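# Zip the suitcase closed along its wheeled end

## Task

Close the suitcase's zipper along the end that has the wheels, then leave the suitcase lying flat with the same side facing up as at the start.

## Robot and tools

Robot: two arms, left_arm and right_arm, each ending in a two-finger gripper. Calibrated bases in the scene frame: left_arm at (-0.011, +0.242, +0.001) m, quat_wxyz (+1.000, 0, 0, -0.009); right_arm at (-0.009, -0.360, +0.028) m, quat_wxyz (+1.000, 0, 0, -0.005). A two-camera stand is fixed behind the arms. Cameras: cam_high (fixed), cam_left_wrist and cam_right_wrist (on the grippers), all 896x504.

Frames. Scene frame: origin at table-top height, halfway between the nominal bases; +z up, +x out over the table, left_arm toward +y (arm names do not match image sides). Reported end_effector_position (m) and end_effector_quat_wxyz for each arm are in that arm's own base frame. Commanded offsets are along the axes of that arm's current Hand target. The fingers point along the gripper's +z and close along its y. The reported position is the point between the pads, about 1 cm behind the tips; it can be off by a few cm, more at long reach.

Command row (used by execute_actions and move): always 14 numbers, one flat list covering both arms: dx, dy, dz, rx, ry, rz, opening for left_arm, then the same seven for right_arm. The six pose numbers are an offset, not a pose, counted from that arm's Hand target at the start of the action or move, in the Hand target's axes. The scale is 1.0 = 0.6 m for dx, dy, dz and 1.0 = 180 degrees for the rotation vector rx, ry, rz; the range is -1 to 1. Opening is absolute, not an offset: +1 is fully open (0.093 m) and -1 is closed. Six zeros re-request the current Hand target; an opening of 0 is itself a command. To keep a gripper unchanged, resend its current opening.

execute_actions(actions, cameras): actions is a list of actions. Each action is up to 15 rows, one per 1/30 s step; a short action repeats its last row until all 15 steps are used. Every row counts from the pose at the start of that action, so repeating an offset in a later action moves the arm further. Images come back only for an empty actions list (which also shows the scene number and task) or when cameras names them ("all", a list of names, or []). An unknown camera name invalidates the call.

move(target, speed, blend, opening_speed, grip_force, blocking, cameras): drives each gripper along a straight line. target is one 14-number row or a list of up to 15 rows. Every row is an offset from the same starting Hand targets, not from the previous row. speed is in m/s, 0.002 to 2.9, default 0.25; turning is capped at twice that in rad/s. Give one value, or one per target. blend (m) rounds corners in a list; 0 stops at each target. opening_speed is on the -1..+1 scale per second, at least 0.2. grip_force is in newtons per pad, 10 to 50, either one value or one per arm; it persists, and lower forces close slowly. With blocking=false, the call returns after about 0.5 s while the motion continues. A move lasts at most 10 s. It does not avoid obstacles or the other arm. Grippers lag the path and can overshoot speed, especially with the arm nearly straight. Do not route a path near an arm's own base; go around it. The result adds a "move:" line: done (within 10 mm and 2 degrees), off_target, moving, held, fault, plus limits=paced (pose clipped) or limits=held (steps withheld). None of these tells you whether anything is touching.

wait(seconds 0 to 10): lets time pass with the commands unchanged; a running move continues. stop(): brakes the running move; fast moves need room to brake. zoom_image(camera, region=[x0,y0,x1,y1]): pixel box from the top-left corner of that camera's newest image, at most 504 by 504. finished_scene(scene): the current scene's number. It ends the scene irreversibly, so call it only once the zipper is closed and the case lies flat and upright without being held.

Results: Hand target is the last commanded pose after clipping, and it is where the next offsets start from. The gripper often settles short of it; a later command, even all zeros, asks for it again. If it is still short, send the remaining distance. Orientation commands are clipped to within 40 degrees of the measured orientation. Check position and tilt after each move, since weight and friction sag the arm and small moves may fail or go sideways. grip_measured uses the opening scale: the pads meet near -0.94, and each mm of object width adds about 0.0208; it may read up to 0.02 high. To grip a rigid part at full force, send about 0.24 below the reading for its width. To release, send well above it. Joint positions end with the finger gap in m. Joint torques are noisy, offset, and wrap at ±28 N m on joints 1 to 3. Joint ranges (rad): waist -2.618 to 3.054, shoulder 0 to 3.142, elbow 0 to 3.142 (straight 2.901), wrist pitch and yaw ±1.571, wrist roll ±2.094. Motor temperatures show MOTOR HOT at 75 °C. At 90 °C that arm folds and idles, and at 100 °C it collapses. Avoid long stretched holds and pushes against unreachable targets.

Avoid: the suitcase or anything else falling or being left off the table; drops; fast impacts; hard pushes; the arms, fingers or wrist cameras touching each other; one gripper closing on the other's fingers; strain on camera cables; and stopping an arm. A blocked arm keeps pressing; end the push by commanding back past the gripper. The scene keeps running while you deliberate.

Each tool is called after "Emit:" as name(argument=value, ...), one argument or row to a line, values as JSON.

## Session

Emit:
execute_actions(
  actions=[],
)

Scene clock: 0.00 s.
left_arm: end_effector_position=(+0.3061, -0.0543, +0.3396) grip_measured=+1.000 end_effector_quat_wxyz=(+0.660, -0.101, +0.741, -0.066) | right_arm: end_effector_position=(+0.3617, +0.1223, +0.3046) grip_measured=+1.000 end_effector_quat_wxyz=(+0.673, +0.037, +0.726, +0.137)
Joint positions: left_arm=[-0.41 0.795 0.825 -0.162 -0.443 -0.292 0.093] | right_arm=[0.461 1.071 0.726 0.285 0.309 0.27 0.093]
Joint velocities: within noise
Joint torques (N m): no reading
Motor temperatures (°C): left_arm=[28 34 36 37 29 27 29] | right_arm=[29 34 34 31 29 25 27]
Heat: left arm: 37 °C; right arm: 34 °C.
Hand target: left_arm +0.3041, -0.0531, +0.3561; +0.676, -0.106, +0.725, -0.073 | right_arm +0.3609, +0.1210, +0.3150; +0.681, +0.039, +0.718, +0.140
Tool commands: left_gripper/opening=+1.0 right_gripper/opening=+1.0

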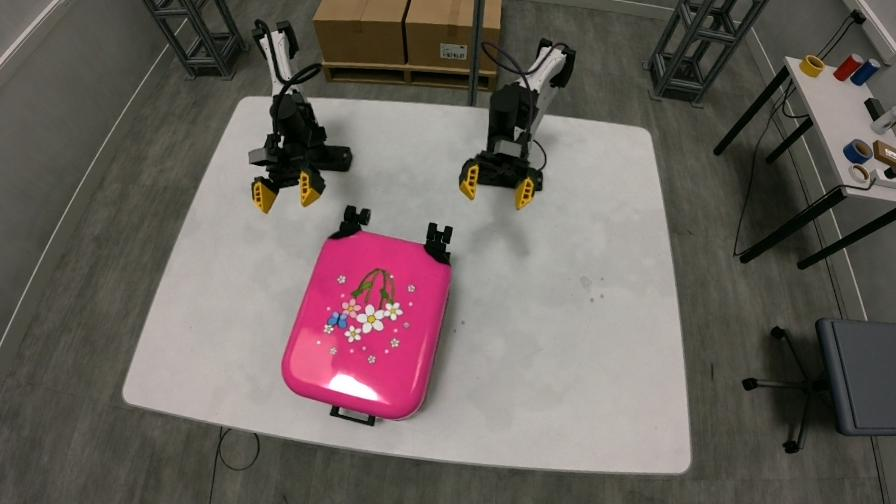

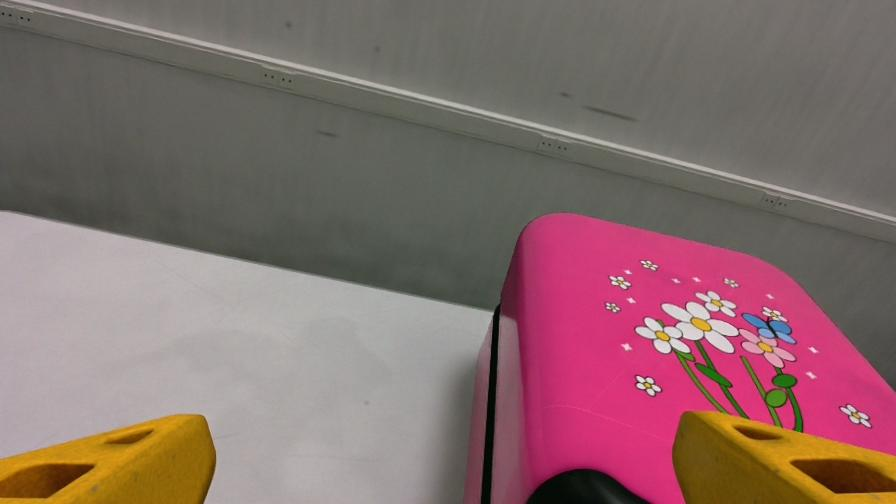

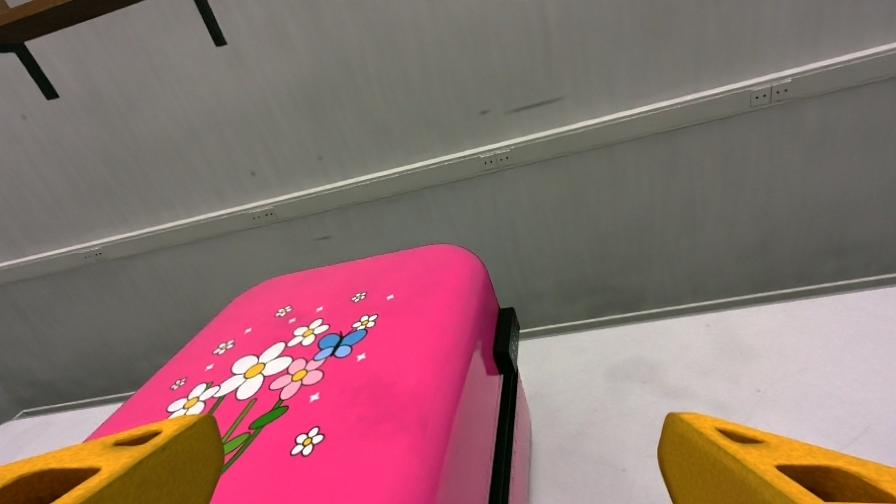

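Emit:
zoom_image(
  camera="cam_high",
  region=[270, 190, 480, 308],
)

Emit:
zoom_image(
  camera="cam_left_wrist",
  region=[440, 200, 896, 456],
)

Emit:
zoom_image(
  camera="cam_right_wrist",
  region=[350, 230, 700, 504],
)

Scaled by 2.400.

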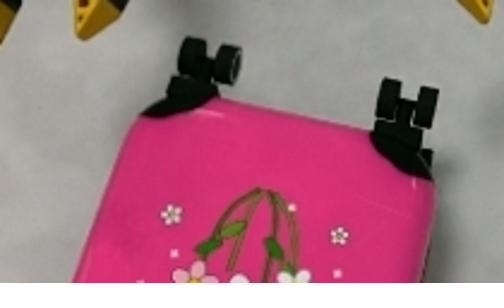

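Scaled by 1.105.

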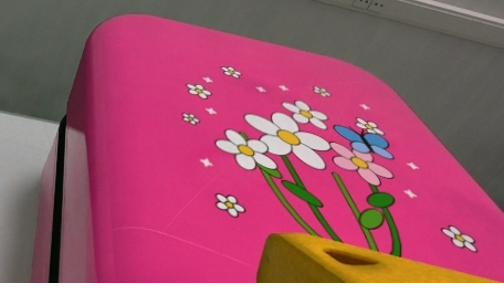

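Scaled by 1.440.

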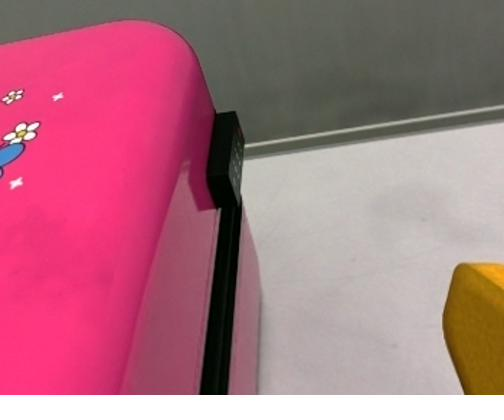

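Emit:
zoom_image(
  camera="cam_high",
  region=[220, 0, 620, 240],
)

Emit:
zoom_image(
  camera="cam_high",
  region=[320, 195, 470, 285],
)

Scaled by 1.260.

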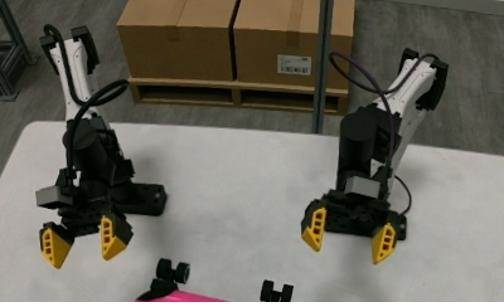

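Scaled by 3.360.

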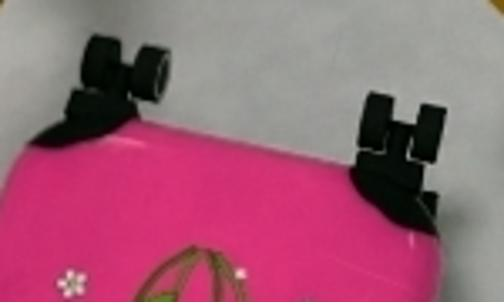

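Emit:
move(
  target=[0.1037, 0.0215, -0.1662, 0.083, 0.139, 0.067, 1.0, 0.0657, -0.0131, -0.2502, 0.0, 0.139, -0.067, 1.0],
  speed=0.25,
  cameras=["all"],
)

Scene clock: 82.40 s.
left_arm: end_effector_position=(+0.2026, -0.0588, +0.2859) grip_measured=+1.000 end_effector_quat_wxyz=(+0.504, +0.067, +0.854, -0.113) | right_arm: end_effector_position=(+0.2122, +0.1049, +0.2766) grip_measured=+1.000 end_effector_quat_wxyz=(+0.525, -0.075, +0.844, +0.079)
Joint positions: left_arm=[-0.246 0.54 0.936 -0.882 0.046 -0.117 0.093] | right_arm=[0.816 0.634 0.876 -0.766 0.514 0.338 0.093]
Joint torques (N m): left_arm=[0.73 1.18 9.31 1.76 0.09 0.21] | right_arm=[0.13 1.58 8.58 1.98 0.24 0.24]
Motor temperatures (°C): left_arm=[28 34 41 44 28 27 29] | right_arm=[28 34 42 42 28 25 26]
Heat: left arm: 44 °C; right arm: 42 °C.
Hand target: left_arm +0.2001, -0.0601, +0.3003; +0.516, +0.076, +0.845, -0.117 | right_arm +0.2108, +0.1011, +0.2799; +0.520, -0.067, +0.848, +0.073
Off the commanded pose: left_arm 0.015 m, 2 deg | right_arm 0.005 m, 1 deg.
move: off_target (left_arm)

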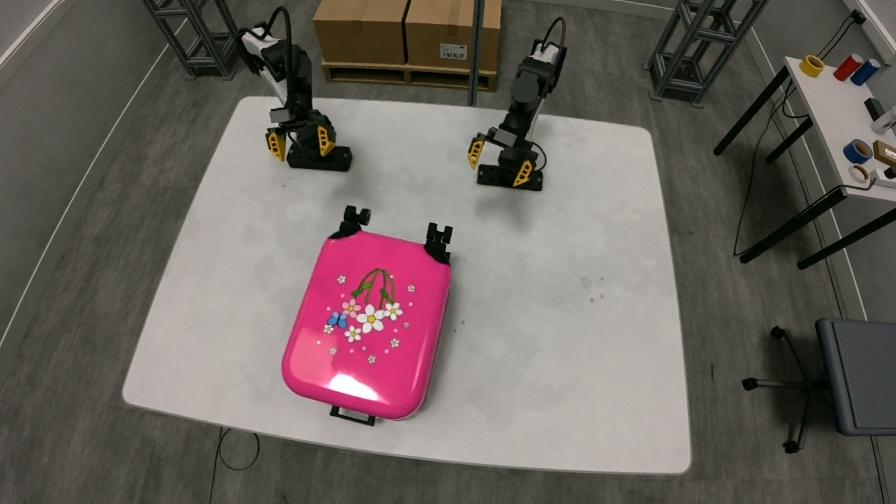

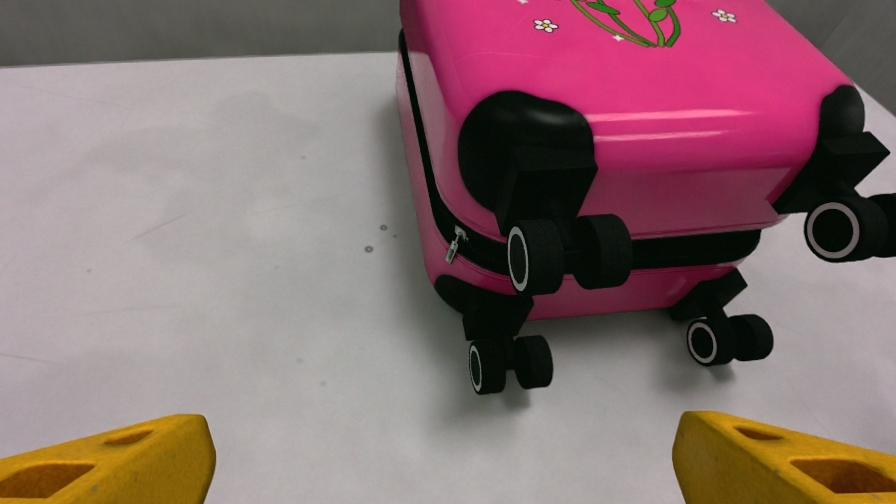

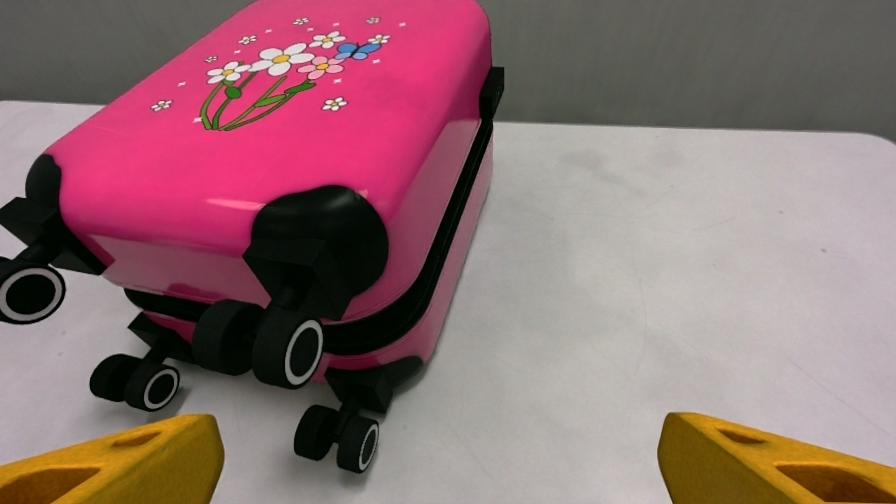

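Emit:
zoom_image(
  camera="cam_left_wrist",
  region=[390, 180, 640, 320],
)

Emit:
zoom_image(
  camera="cam_left_wrist",
  region=[590, 180, 840, 320],
)

Emit:
zoom_image(
  camera="cam_right_wrist",
  region=[80, 230, 480, 454],
)

Scaled by 2.016.

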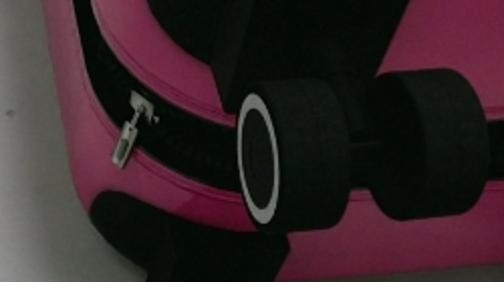

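Scaled by 2.016.

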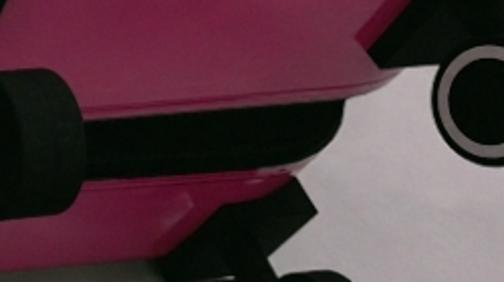

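Scaled by 1.260.

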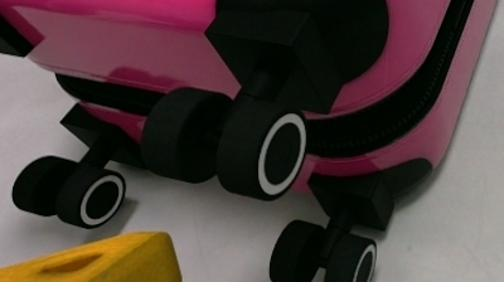

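Emit:
zoom_image(
  camera="cam_right_wrist",
  region=[300, 200, 500, 400],
)

Emit:
zoom_image(
  camera="cam_left_wrist",
  region=[380, 20, 520, 300],
)

Emit:
zoom_image(
  camera="cam_right_wrist",
  region=[100, 270, 260, 360],
)

Scaled by 2.520.

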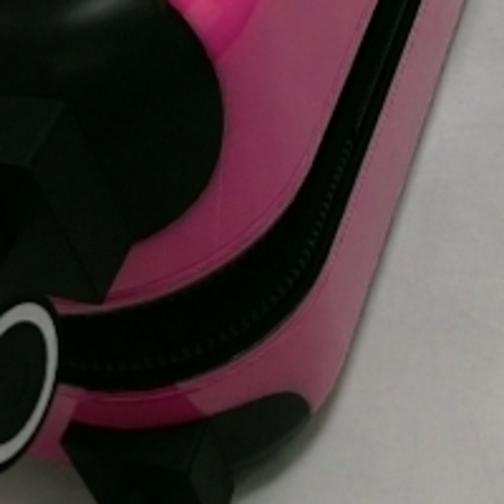

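Scaled by 1.800.

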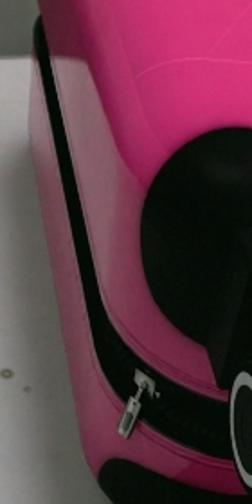

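Scaled by 3.150.

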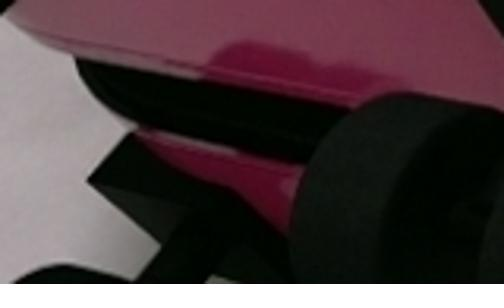

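Emit:
move(
  target=[0.2262, -0.21, 0.1715, -0.0885, -0.1225, 0.0148, 1.0, 0, 0, 0, 0, 0, 0, 1.0],
  speed=0.25,
  cameras=["cam_high", "cam_left_wrist"],
)

Scene clock: 154.60 s.
left_arm: end_effector_position=(+0.1925, -0.2101, +0.1440) grip_measured=+1.000 end_effector_quat_wxyz=(+0.665, +0.018, +0.747, +0.005) | right_arm: end_effector_position=(+0.2122, +0.1049, +0.2766) grip_measured=+1.000 end_effector_quat_wxyz=(+0.525, -0.075, +0.844, +0.079)
Joint positions: left_arm=[-1.45 1.326 0.407 0.218 -1.391 -0.662 0.093] | right_arm=[0.816 0.634 0.876 -0.766 0.514 0.338 0.093]
Joint torques (N m): left_arm=[0.77 -2.14 5.11 1.63 -0.67 0.15] | right_arm=[0.39 1.51 8.65 1.94 0.26 0.11]
Heat: left arm: 44 °C; right arm: 44 °C.
Hand target: left_arm +0.1947, -0.2084, +0.1491; +0.675, +0.000, +0.738, +0.001 | right_arm +0.2108, +0.1011, +0.2799; +0.520, -0.067, +0.848, +0.073
Off the commanded pose: left_arm 0.006 m, 3 deg | right_arm 0.005 m, 1 deg.
move: off_target (left_arm)
Images, in order (width x height): cam_high 896x504, cam_left_wrist 896x504.

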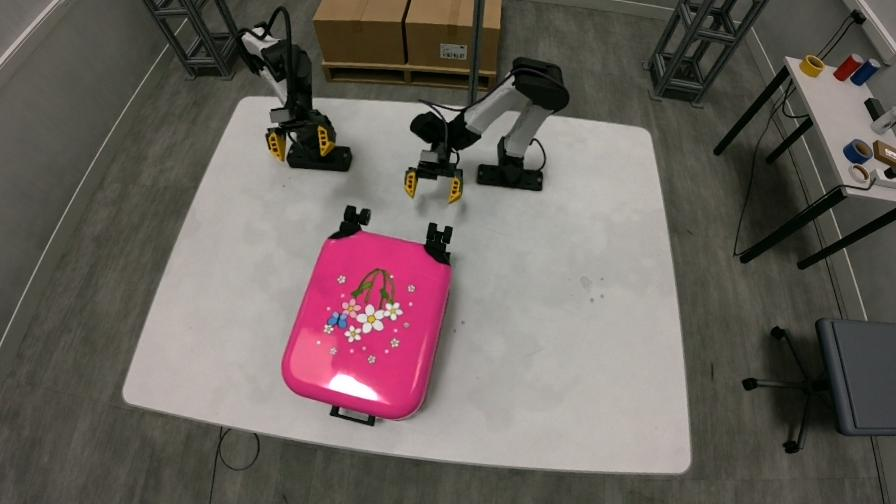

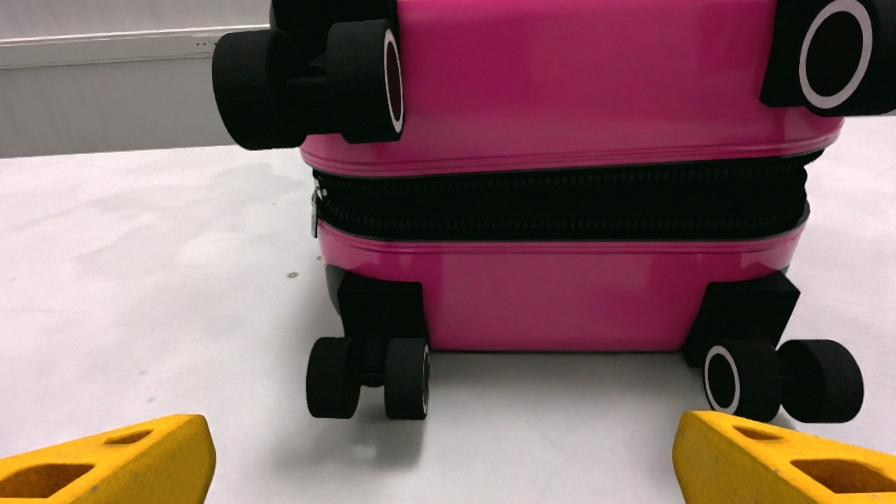

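Emit:
zoom_image(
  camera="cam_left_wrist",
  region=[270, 130, 450, 280],
)

Emit:
zoom_image(
  camera="cam_left_wrist",
  region=[700, 100, 880, 300],
)

Emit:
zoom_image(
  camera="cam_left_wrist",
  region=[290, 150, 370, 250],
)

Scaled by 2.800.

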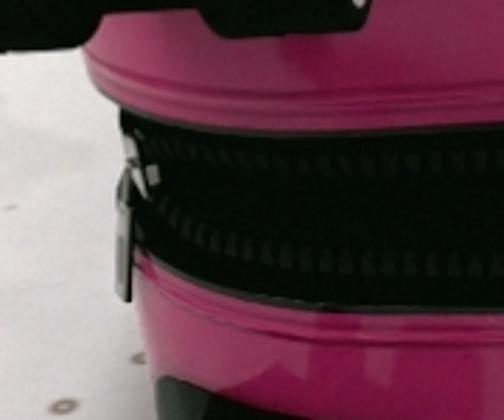

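Scaled by 2.520.

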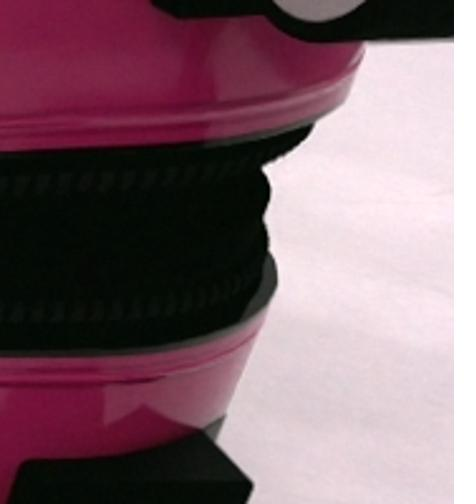

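Scaled by 5.040.

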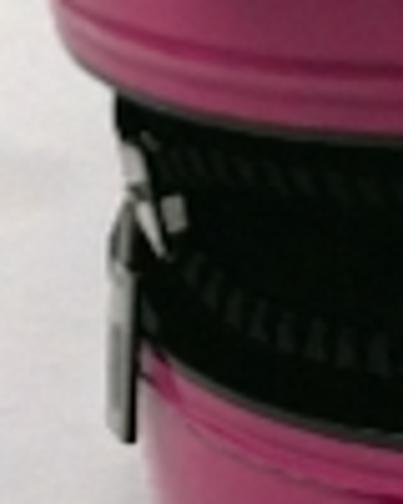

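Emit:
zoom_image(
  camera="cam_high",
  region=[380, 80, 500, 220],
)

Emit:
zoom_image(
  camera="cam_high",
  region=[230, 80, 380, 220],
)

Scaled by 3.600.

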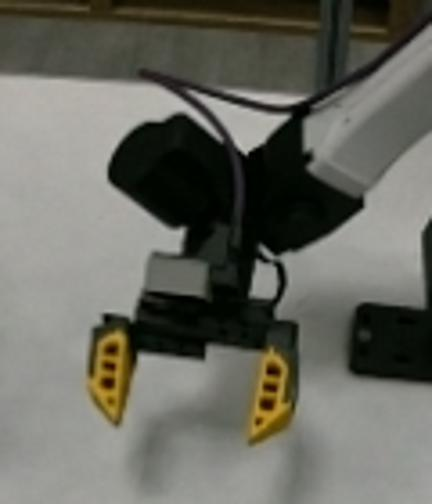

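Scaled by 3.360.

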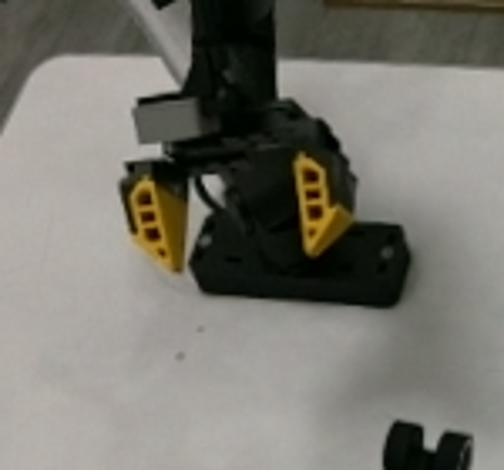

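Emit:
move(
  target=[
    [0.011, 0.2343, 0.0638, 0.165, -0.028, 0.006, 1.0, 0, 0, 0, 0, 0, 0, 1.0],
    [0.0378, 0.2473, 0.235, 0.245, -0.027, 0.0105, 1.0, 0, 0, 0, 0, 0, 0, 1.0],
  ],
  speed=0.2,
  blend=[0.04, 0],
  cameras=["all"],
)

Scene clock: 351.67 s.
left_arm: end_effector_position=(+0.3279, -0.0582, +0.0922) grip_measured=+1.000 end_effector_quat_wxyz=(+0.612, +0.237, +0.699, -0.283) | right_arm: end_effector_position=(+0.2122, +0.1049, +0.2766) grip_measured=+1.000 end_effector_quat_wxyz=(+0.525, -0.075, +0.844, +0.079)
Joint positions: left_arm=[0.271 1.846 0.233 1.438 1.025 0.044 0.093] | right_arm=[0.816 0.634 0.876 -0.766 0.514 0.338 0.093]
Joint torques (N m): left_arm=[-0.13 -3.6 3.77 2.87 0.13 -0.03] | right_arm=[0.13 1.78 8.65 1.95 0.31 0.19]
Motor temperatures (°C): left_arm=[27 32 38 43 29 27 28] | right_arm=[28 31 47 38 27 25 25]
Heat: left arm: 43 °C; right arm: 47 °C.
Hand target: left_arm +0.3331, -0.0599, +0.1143; +0.656, +0.266, +0.655, -0.265 | right_arm +0.2108, +0.1011, +0.2799; +0.520, -0.067, +0.848, +0.073
Off the commanded pose: left_arm 0.023 m, 8 deg | right_arm 0.005 m, 1 deg.
joint sent to its limit (left arm) — joint 4 (wrist pitch), upper limit. The joint targets are off in position, not in orientation.
move: off_target (left_arm)

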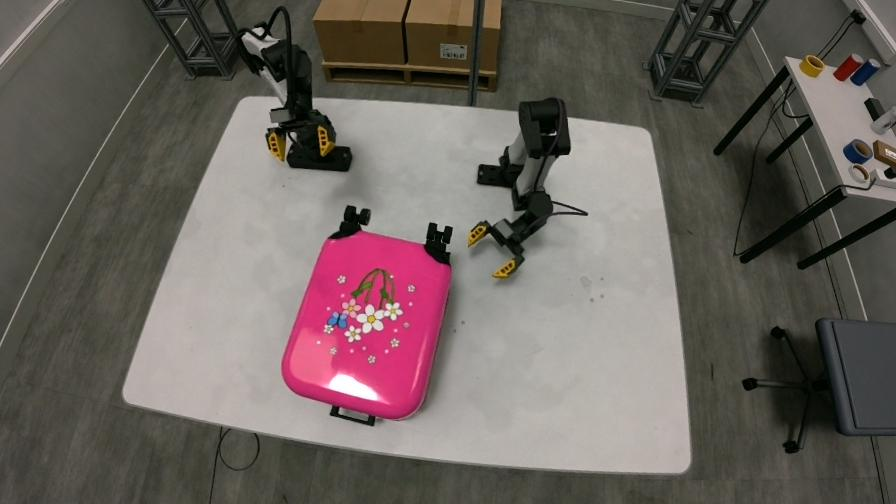

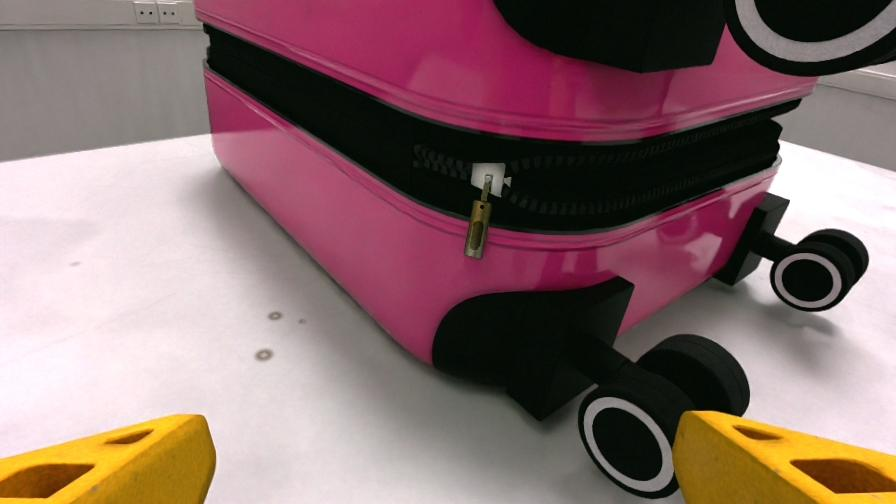

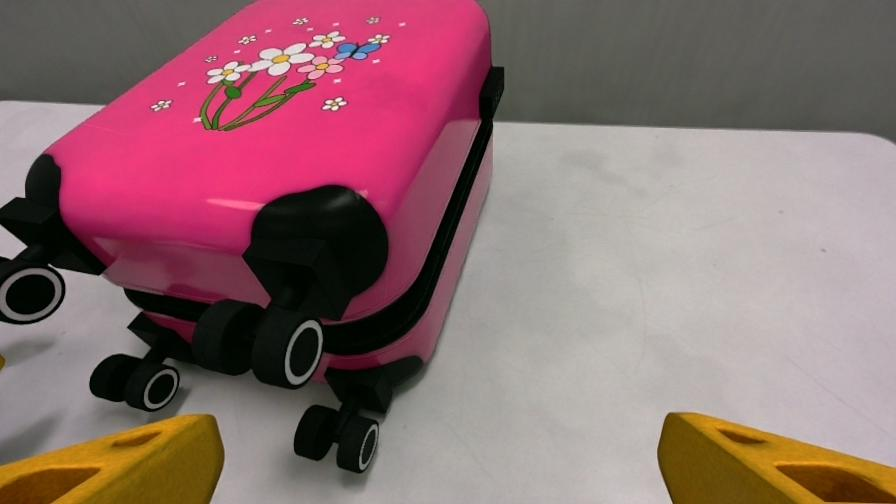

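Emit:
zoom_image(
  camera="cam_left_wrist",
  region=[400, 130, 580, 280],
)

Emit:
zoom_image(
  camera="cam_left_wrist",
  region=[560, 70, 820, 270],
)

Emit:
zoom_image(
  camera="cam_high",
  region=[400, 190, 600, 310],
)

Scaled by 2.800.

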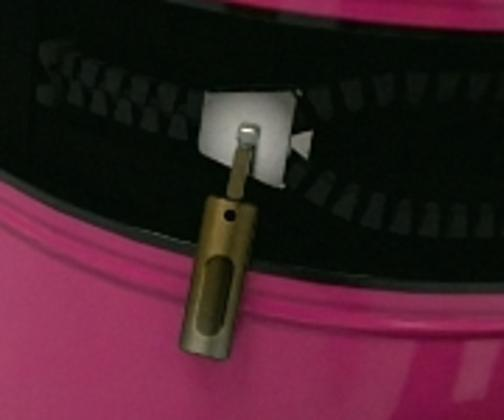

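Scaled by 1.938.

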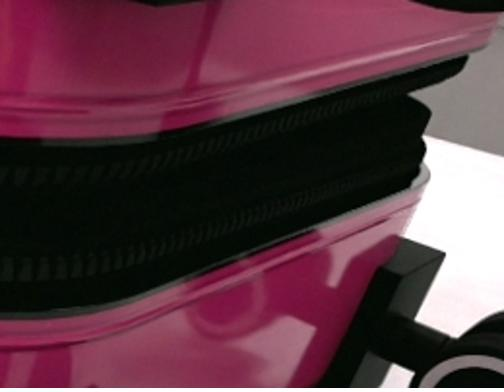

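Scaled by 2.520.

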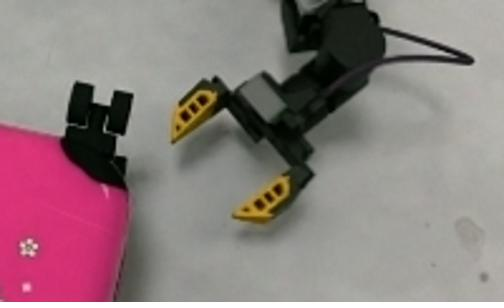

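Emit:
move(
  target=[0, 0, 0, 0, 0, 0, 1.0, 0.0, 0.0, 0.0, -0.2547, -0.04, -0.1277, 1.0],
  speed=0.25,
  cameras=["cam_right_wrist"],
)

Scene clock: 421.20 s.
left_arm: end_effector_position=(+0.3279, -0.0582, +0.0922) grip_measured=+1.000 end_effector_quat_wxyz=(+0.612, +0.237, +0.699, -0.283) | right_arm: end_effector_position=(+0.2144, +0.0995, +0.2702) grip_measured=+1.000 end_effector_quat_wxyz=(+0.502, -0.414, +0.701, +0.292)
Joint positions: left_arm=[0.271 1.846 0.233 1.438 1.025 0.044 0.093] | right_arm=[-0.282 0.91 0.93 -1.01 -1.172 -0.958 0.093]
Joint torques (N m): left_arm=[-0.14 -3.6 3.77 2.87 0.13 -0.02] | right_arm=[-0.73 0.02 8.29 1.14 -0.85 -0.14]
Motor temperatures (°C): left_arm=[27 34 36 48 29 27 28] | right_arm=[27 30 47 38 27 25 25]
Heat: left arm: 48 °C; right arm: 47 °C.
Hand target: left_arm +0.3331, -0.0599, +0.1143; +0.656, +0.266, +0.655, -0.265 | right_arm +0.2108, +0.1011, +0.2799; +0.508, -0.421, +0.690, +0.297
Off the commanded pose: left_arm 0.023 m, 8 deg | right_arm 0.011 m, 2 deg.
joint sent to its limit (left arm) — joint 4 (wrist pitch), upper limit. The joint targets are off in position, not in orientation.
move: off_target (left_arm, right_arm)
Images, in order (width x height): cam_right_wrist 896x504.

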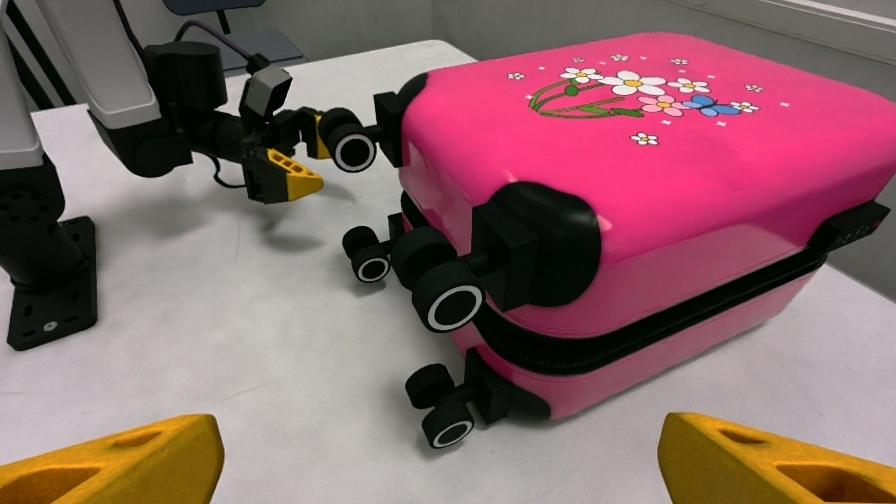

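Emit:
zoom_image(
  camera="cam_right_wrist",
  region=[130, 30, 430, 230],
)

Emit:
zoom_image(
  camera="cam_right_wrist",
  region=[380, 180, 860, 460],
)

Scaled by 1.680.

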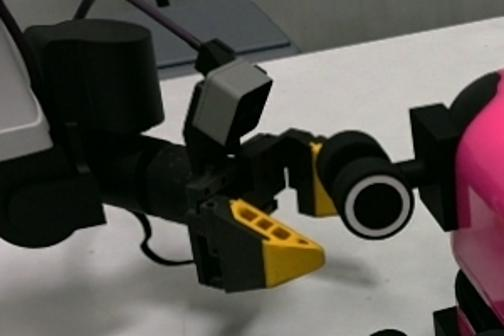

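Scaled by 1.050.

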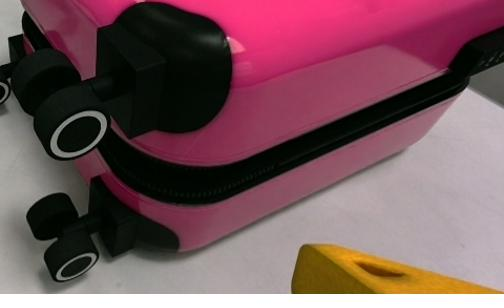

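Emit:
move(
  target=[0.0072, 0.0153, 0.0592, 0.0889, 0.0, 0.0, -0.1, 0, 0, 0, 0, 0, 0, 1.0],
  speed=0.1,
  cameras=["cam_left_wrist", "cam_right_wrist"],
)

Scene clock: 538.17 s.
left_arm: end_effector_position=(+0.3618, -0.0769, +0.1012) grip_measured=-0.098 end_effector_quat_wxyz=(+0.599, +0.335, +0.631, -0.361) | right_arm: end_effector_position=(+0.2140, +0.0996, +0.2700) grip_measured=+1.000 end_effector_quat_wxyz=(+0.502, -0.415, +0.701, +0.292)
Joint positions: left_arm=[0.241 2.021 0.511 1.436 1.271 0.016 0.041] | right_arm=[-0.282 0.91 0.93 -1.013 -1.172 -0.962 0.093]
Joint torques (N m): left_arm=[-0.47 -5.07 4.82 1.89 0.12 -0.03] | right_arm=[-0.83 0.06 8.38 1.19 -0.83 -0.14]
Motor temperatures (°C): left_arm=[27 34 35 54 28 27 28] | right_arm=[27 29 52 33 29 25 25]
Heat: left arm: 54 °C; right arm: 52 °C.
Hand target: left_arm +0.3650, -0.0780, +0.1100; +0.612, +0.354, +0.612, -0.354 | right_arm +0.2108, +0.1011, +0.2799; +0.508, -0.421, +0.690, +0.297
Off the commanded pose: left_arm 0.009 m, 4 deg | right_arm 0.011 m, 2 deg.
move: off_target (left_arm, right_arm)
Images, in order (width x height): cam_left_wrist 896x504, cam_right_wrist 896x504.

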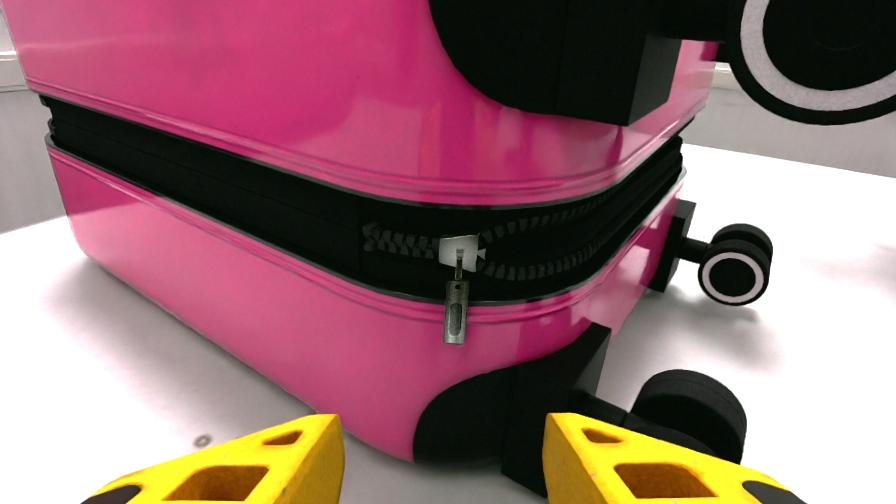

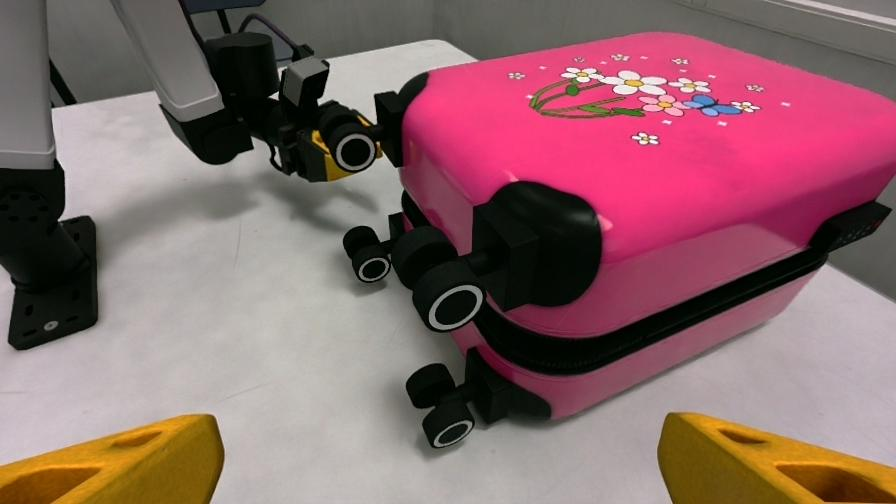

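Emit:
move(
  target=[0.0067, -0.0062, 0.0583, 0.0, 0.0, 0.0, -0.1, 0, 0, 0, 0, 0, 0, 1.0],
  speed=0.08,
  cameras=["cam_left_wrist", "cam_right_wrist"],
)

Scene clock: 557.77 s.
left_arm: end_effector_position=(+0.3715, -0.1091, +0.0953) grip_measured=-0.098 end_effector_quat_wxyz=(+0.591, +0.342, +0.630, -0.369) | right_arm: end_effector_position=(+0.2140, +0.0996, +0.2700) grip_measured=+1.000 end_effector_quat_wxyz=(+0.502, -0.415, +0.701, +0.292)
Joint positions: left_arm=[0.129 2.056 0.543 1.436 1.183 0.01 0.041] | right_arm=[-0.282 0.91 0.93 -1.013 -1.172 -0.962 0.093]
Joint torques (N m): left_arm=[-0.34 -5.35 4.96 2.04 -0.14 -0.02] | right_arm=[-0.79 0.24 8.81 1.16 -0.87 -0.2]
Heat: left arm: 51 °C; right arm: 52 °C.
Hand target: left_arm +0.3792, -0.1102, +0.1060; +0.612, +0.354, +0.612, -0.354 | right_arm +0.2108, +0.1011, +0.2799; +0.508, -0.421, +0.690, +0.297
Off the commanded pose: left_arm 0.013 m, 4 deg | right_arm 0.011 m, 2 deg.
move: off_target (left_arm, right_arm)
Images, in order (width x height): cam_left_wrist 896x504, cam_right_wrist 896x504.

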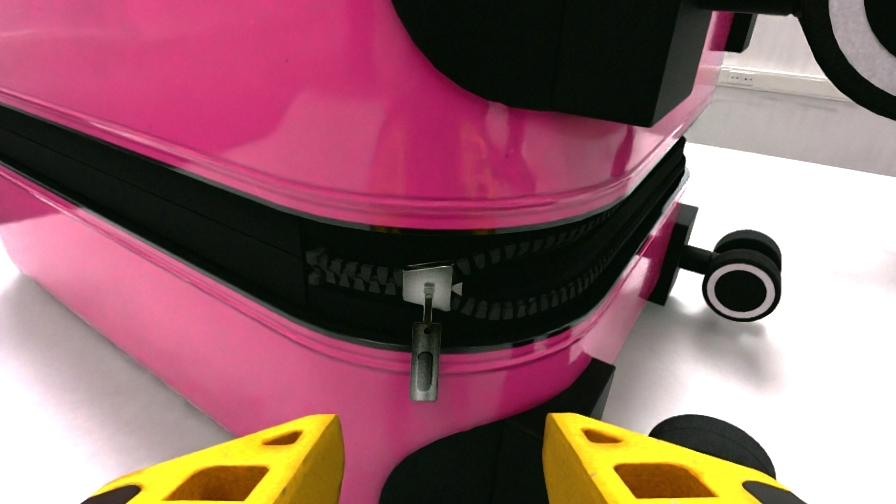

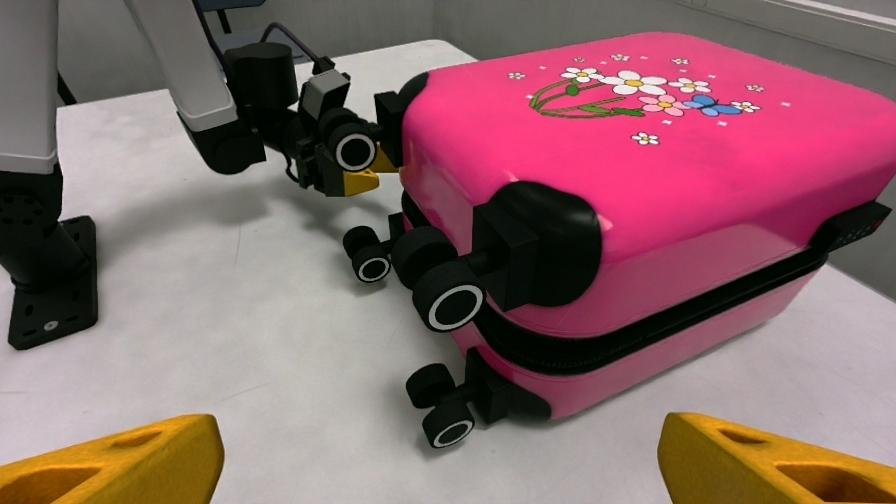

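Emit:
move(
  target=[-0.0033, 0.0125, 0.0383, 0.0, 0.0, 0.0, -0.1, 0, 0, 0, 0, 0, 0, 1.0],
  speed=0.06,
  cameras=["cam_left_wrist"],
)

Scene clock: 574.80 s.
left_arm: end_effector_position=(+0.3887, -0.1271, +0.1021) grip_measured=-0.098 end_effector_quat_wxyz=(+0.601, +0.354, +0.618, -0.364) | right_arm: end_effector_position=(+0.2140, +0.0996, +0.2700) grip_measured=+1.000 end_effector_quat_wxyz=(+0.502, -0.415, +0.701, +0.292)
Joint positions: left_arm=[0.066 2.079 0.614 1.433 1.131 0.006 0.041] | right_arm=[-0.282 0.91 0.93 -1.013 -1.172 -0.962 0.093]
Joint torques (N m): left_arm=[-0.29 -5.71 5.29 1.63 -0.18 -0.03] | right_arm=[-0.7 0.12 8.58 1.14 -0.88 -0.15]
Heat: left arm: 51 °C; right arm: 52 °C.
Hand target: left_arm +0.3971, -0.1264, +0.1080; +0.612, +0.354, +0.612, -0.354 | right_arm +0.2108, +0.1011, +0.2799; +0.508, -0.421, +0.690, +0.297
Off the commanded pose: left_arm 0.010 m, 2 deg | right_arm 0.011 m, 2 deg.
move: off_target (right_arm)
Images, in order (width x height): cam_left_wrist 896x504.

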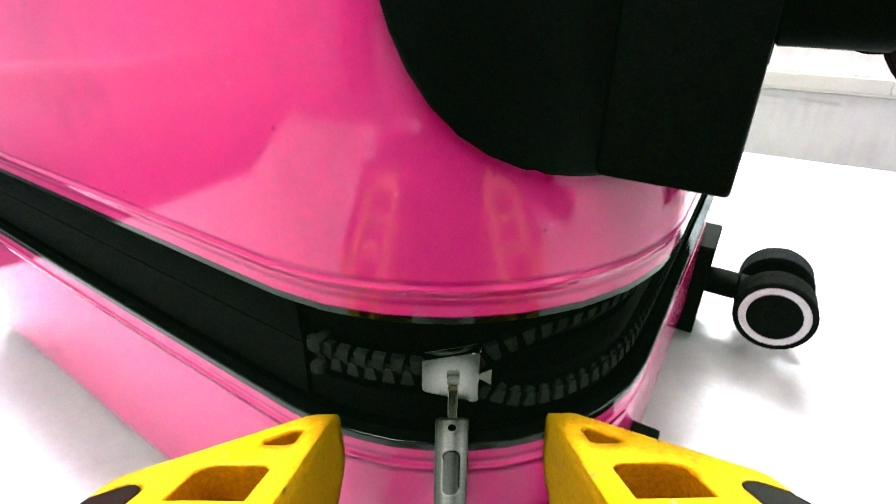

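Emit:
move(
  target=[0.0117, -0.001, -0.005, 0.0, 0.0, 0.0, -0.1, 0, 0, 0, 0, 0, 0, 1.0],
  speed=0.05,
  cameras=["cam_left_wrist", "cam_right_wrist"],
)

Scene clock: 600.87 s.
left_arm: end_effector_position=(+0.3892, -0.1266, +0.0921) grip_measured=-0.098 end_effector_quat_wxyz=(+0.594, +0.347, +0.627, -0.367) | right_arm: end_effector_position=(+0.2140, +0.0996, +0.2700) grip_measured=+1.000 end_effector_quat_wxyz=(+0.502, -0.415, +0.701, +0.292)
Joint positions: left_arm=[0.066 2.107 0.614 1.433 1.125 0.006 0.041] | right_arm=[-0.282 0.91 0.93 -1.013 -1.172 -0.962 0.093]
Joint torques (N m): left_arm=[0.31 -5.79 4.56 1.97 -0.09 0.01] | right_arm=[-0.59 -0.03 8.54 1.16 -0.85 -0.18]
Heat: left arm: 50 °C; right arm: 52 °C.
Hand target: left_arm +0.3951, -0.1241, +0.1010; +0.612, +0.354, +0.612, -0.354 | right_arm +0.2108, +0.1011, +0.2799; +0.508, -0.421, +0.690, +0.297
Off the commanded pose: left_arm 0.011 m, 3 deg | right_arm 0.011 m, 2 deg.
move: off_target (left_arm, right_arm)
Images, in order (width x height): cam_left_wrist 896x504, cam_right_wrist 896x504.

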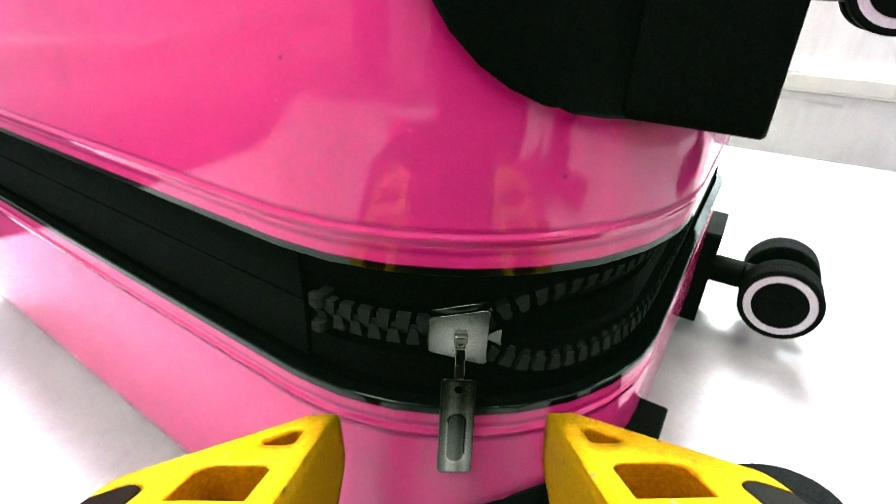

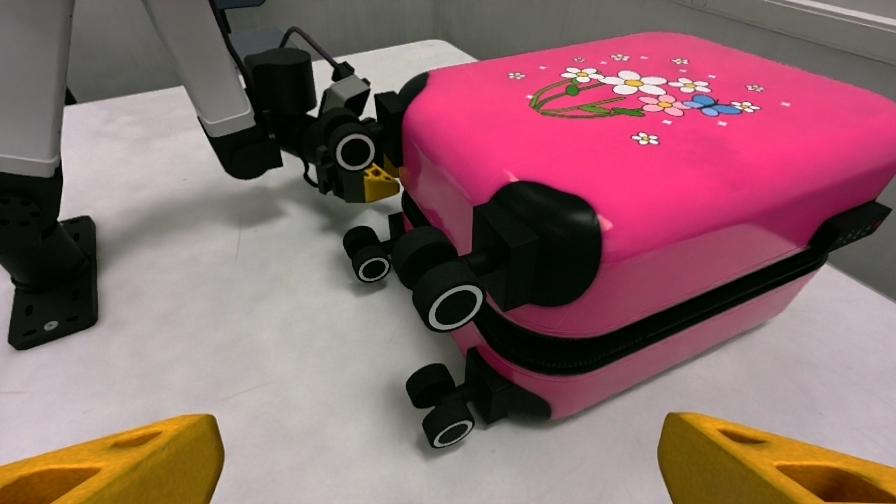

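Emit:
move(
  target=[0, -0.003, 0, 0.0, 0.0, 0.0, -1.0, 0, 0, 0, 0, 0, 0, 1.0],
  speed=0.05,
  grip_force=[30, 50],
  cameras=["cam_left_wrist", "cam_right_wrist"],
)

Scene clock: 610.37 s.
left_arm: end_effector_position=(+0.3892, -0.1266, +0.0921) grip_measured=-0.984 end_effector_quat_wxyz=(+0.594, +0.347, +0.627, -0.367) | right_arm: end_effector_position=(+0.2140, +0.0996, +0.2700) grip_measured=+1.000 end_effector_quat_wxyz=(+0.502, -0.415, +0.701, +0.292)
Joint positions: left_arm=[0.066 2.107 0.614 1.433 1.125 0.006 0] | right_arm=[-0.282 0.91 0.93 -1.013 -1.172 -0.962 0.093]
Joint torques (N m): left_arm=[0.05 -6.04 3.89 2 -0.12 0.01] | right_arm=[-0.88 0.09 8.38 1.14 -0.9 -0.19]
Heat: left arm: 51 °C; right arm: 53 °C.
Hand target: left_arm +0.3936, -0.1250, +0.1010; +0.612, +0.354, +0.612, -0.354 | right_arm +0.2108, +0.1011, +0.2799; +0.508, -0.421, +0.690, +0.297
Off the commanded pose: left_arm 0.010 m, 3 deg | right_arm 0.011 m, 2 deg.
grip_force (N): 30, 50
move: off_target (left_arm, right_arm)
Images, in order (width x height): cam_left_wrist 896x504, cam_right_wrist 896x504.

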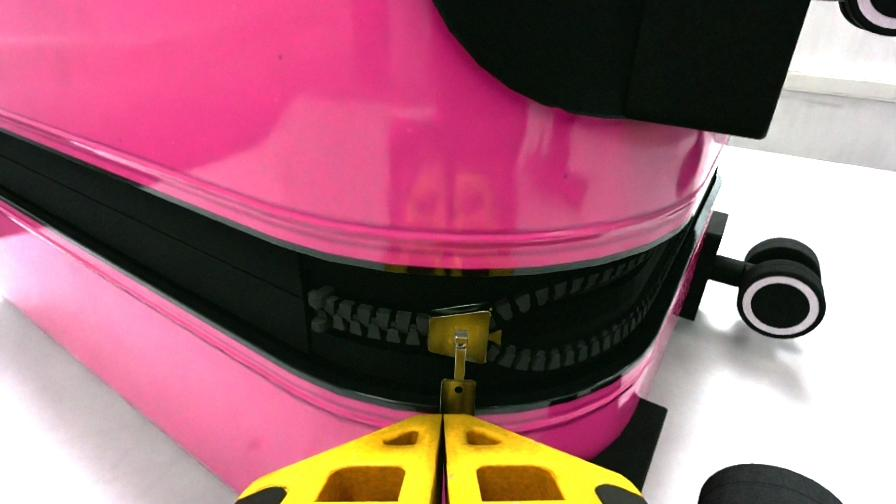

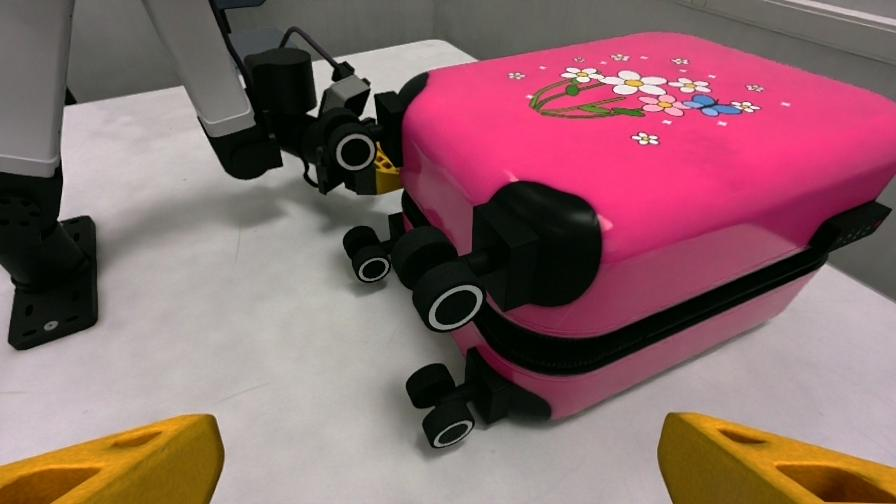

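Emit:
move(
  target=[
    [0, 0, 0, 0.0, 0.0, 0.0, -0.3, 0, 0, 0, 0, 0, 0, 1.0],
    [0.0, -0.005, 0.017, 0.0, 0.0, 0.0, -0.3, 0, 0, 0, 0, 0, 0, 1.0],
  ],
  speed=0.04,
  grip_force=[50, 50],
  cameras=["cam_left_wrist"],
)

Scene clock: 618.07 s.
left_arm: end_effector_position=(+0.3911, -0.1314, +0.0919) grip_measured=-0.302 end_effector_quat_wxyz=(+0.595, +0.344, +0.629, -0.364) | right_arm: end_effector_position=(+0.2140, +0.0996, +0.2700) grip_measured=+1.000 end_effector_quat_wxyz=(+0.502, -0.415, +0.701, +0.292)
Joint positions: left_arm=[0.047 2.107 0.614 1.433 1.096 0.006 0.031] | right_arm=[-0.282 0.91 0.93 -1.013 -1.172 -0.962 0.093]
Joint torques (N m): left_arm=[-0.51 -5.74 4.67 2 -0.16 -0.01] | right_arm=[-0.8 0.09 8.35 1.12 -0.87 -0.19]
Heat: left arm: 51 °C; right arm: 53 °C.
Hand target: left_arm +0.3961, -0.1353, +0.1010; +0.612, +0.354, +0.612, -0.354 | right_arm +0.2108, +0.1011, +0.2799; +0.508, -0.421, +0.690, +0.297
Off the commanded pose: left_arm 0.011 m, 3 deg | right_arm 0.011 m, 2 deg.
move: off_target (left_arm, right_arm)
Images, in order (width x height): cam_left_wrist 896x504.

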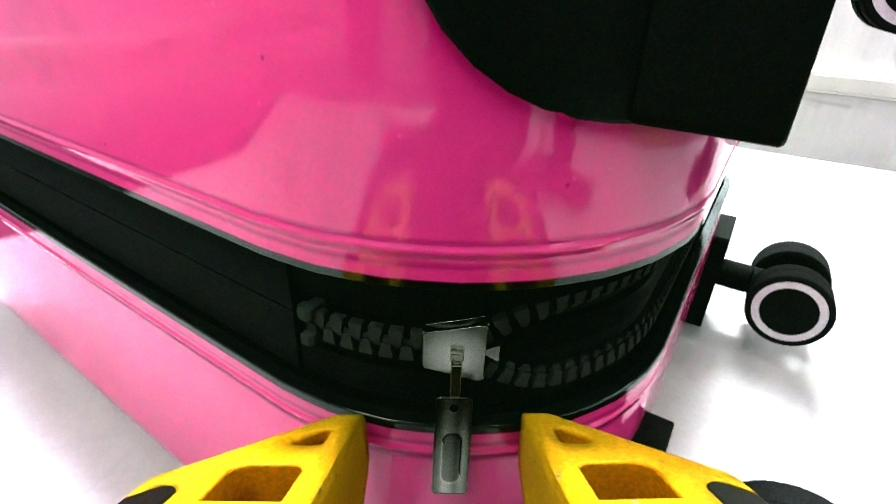

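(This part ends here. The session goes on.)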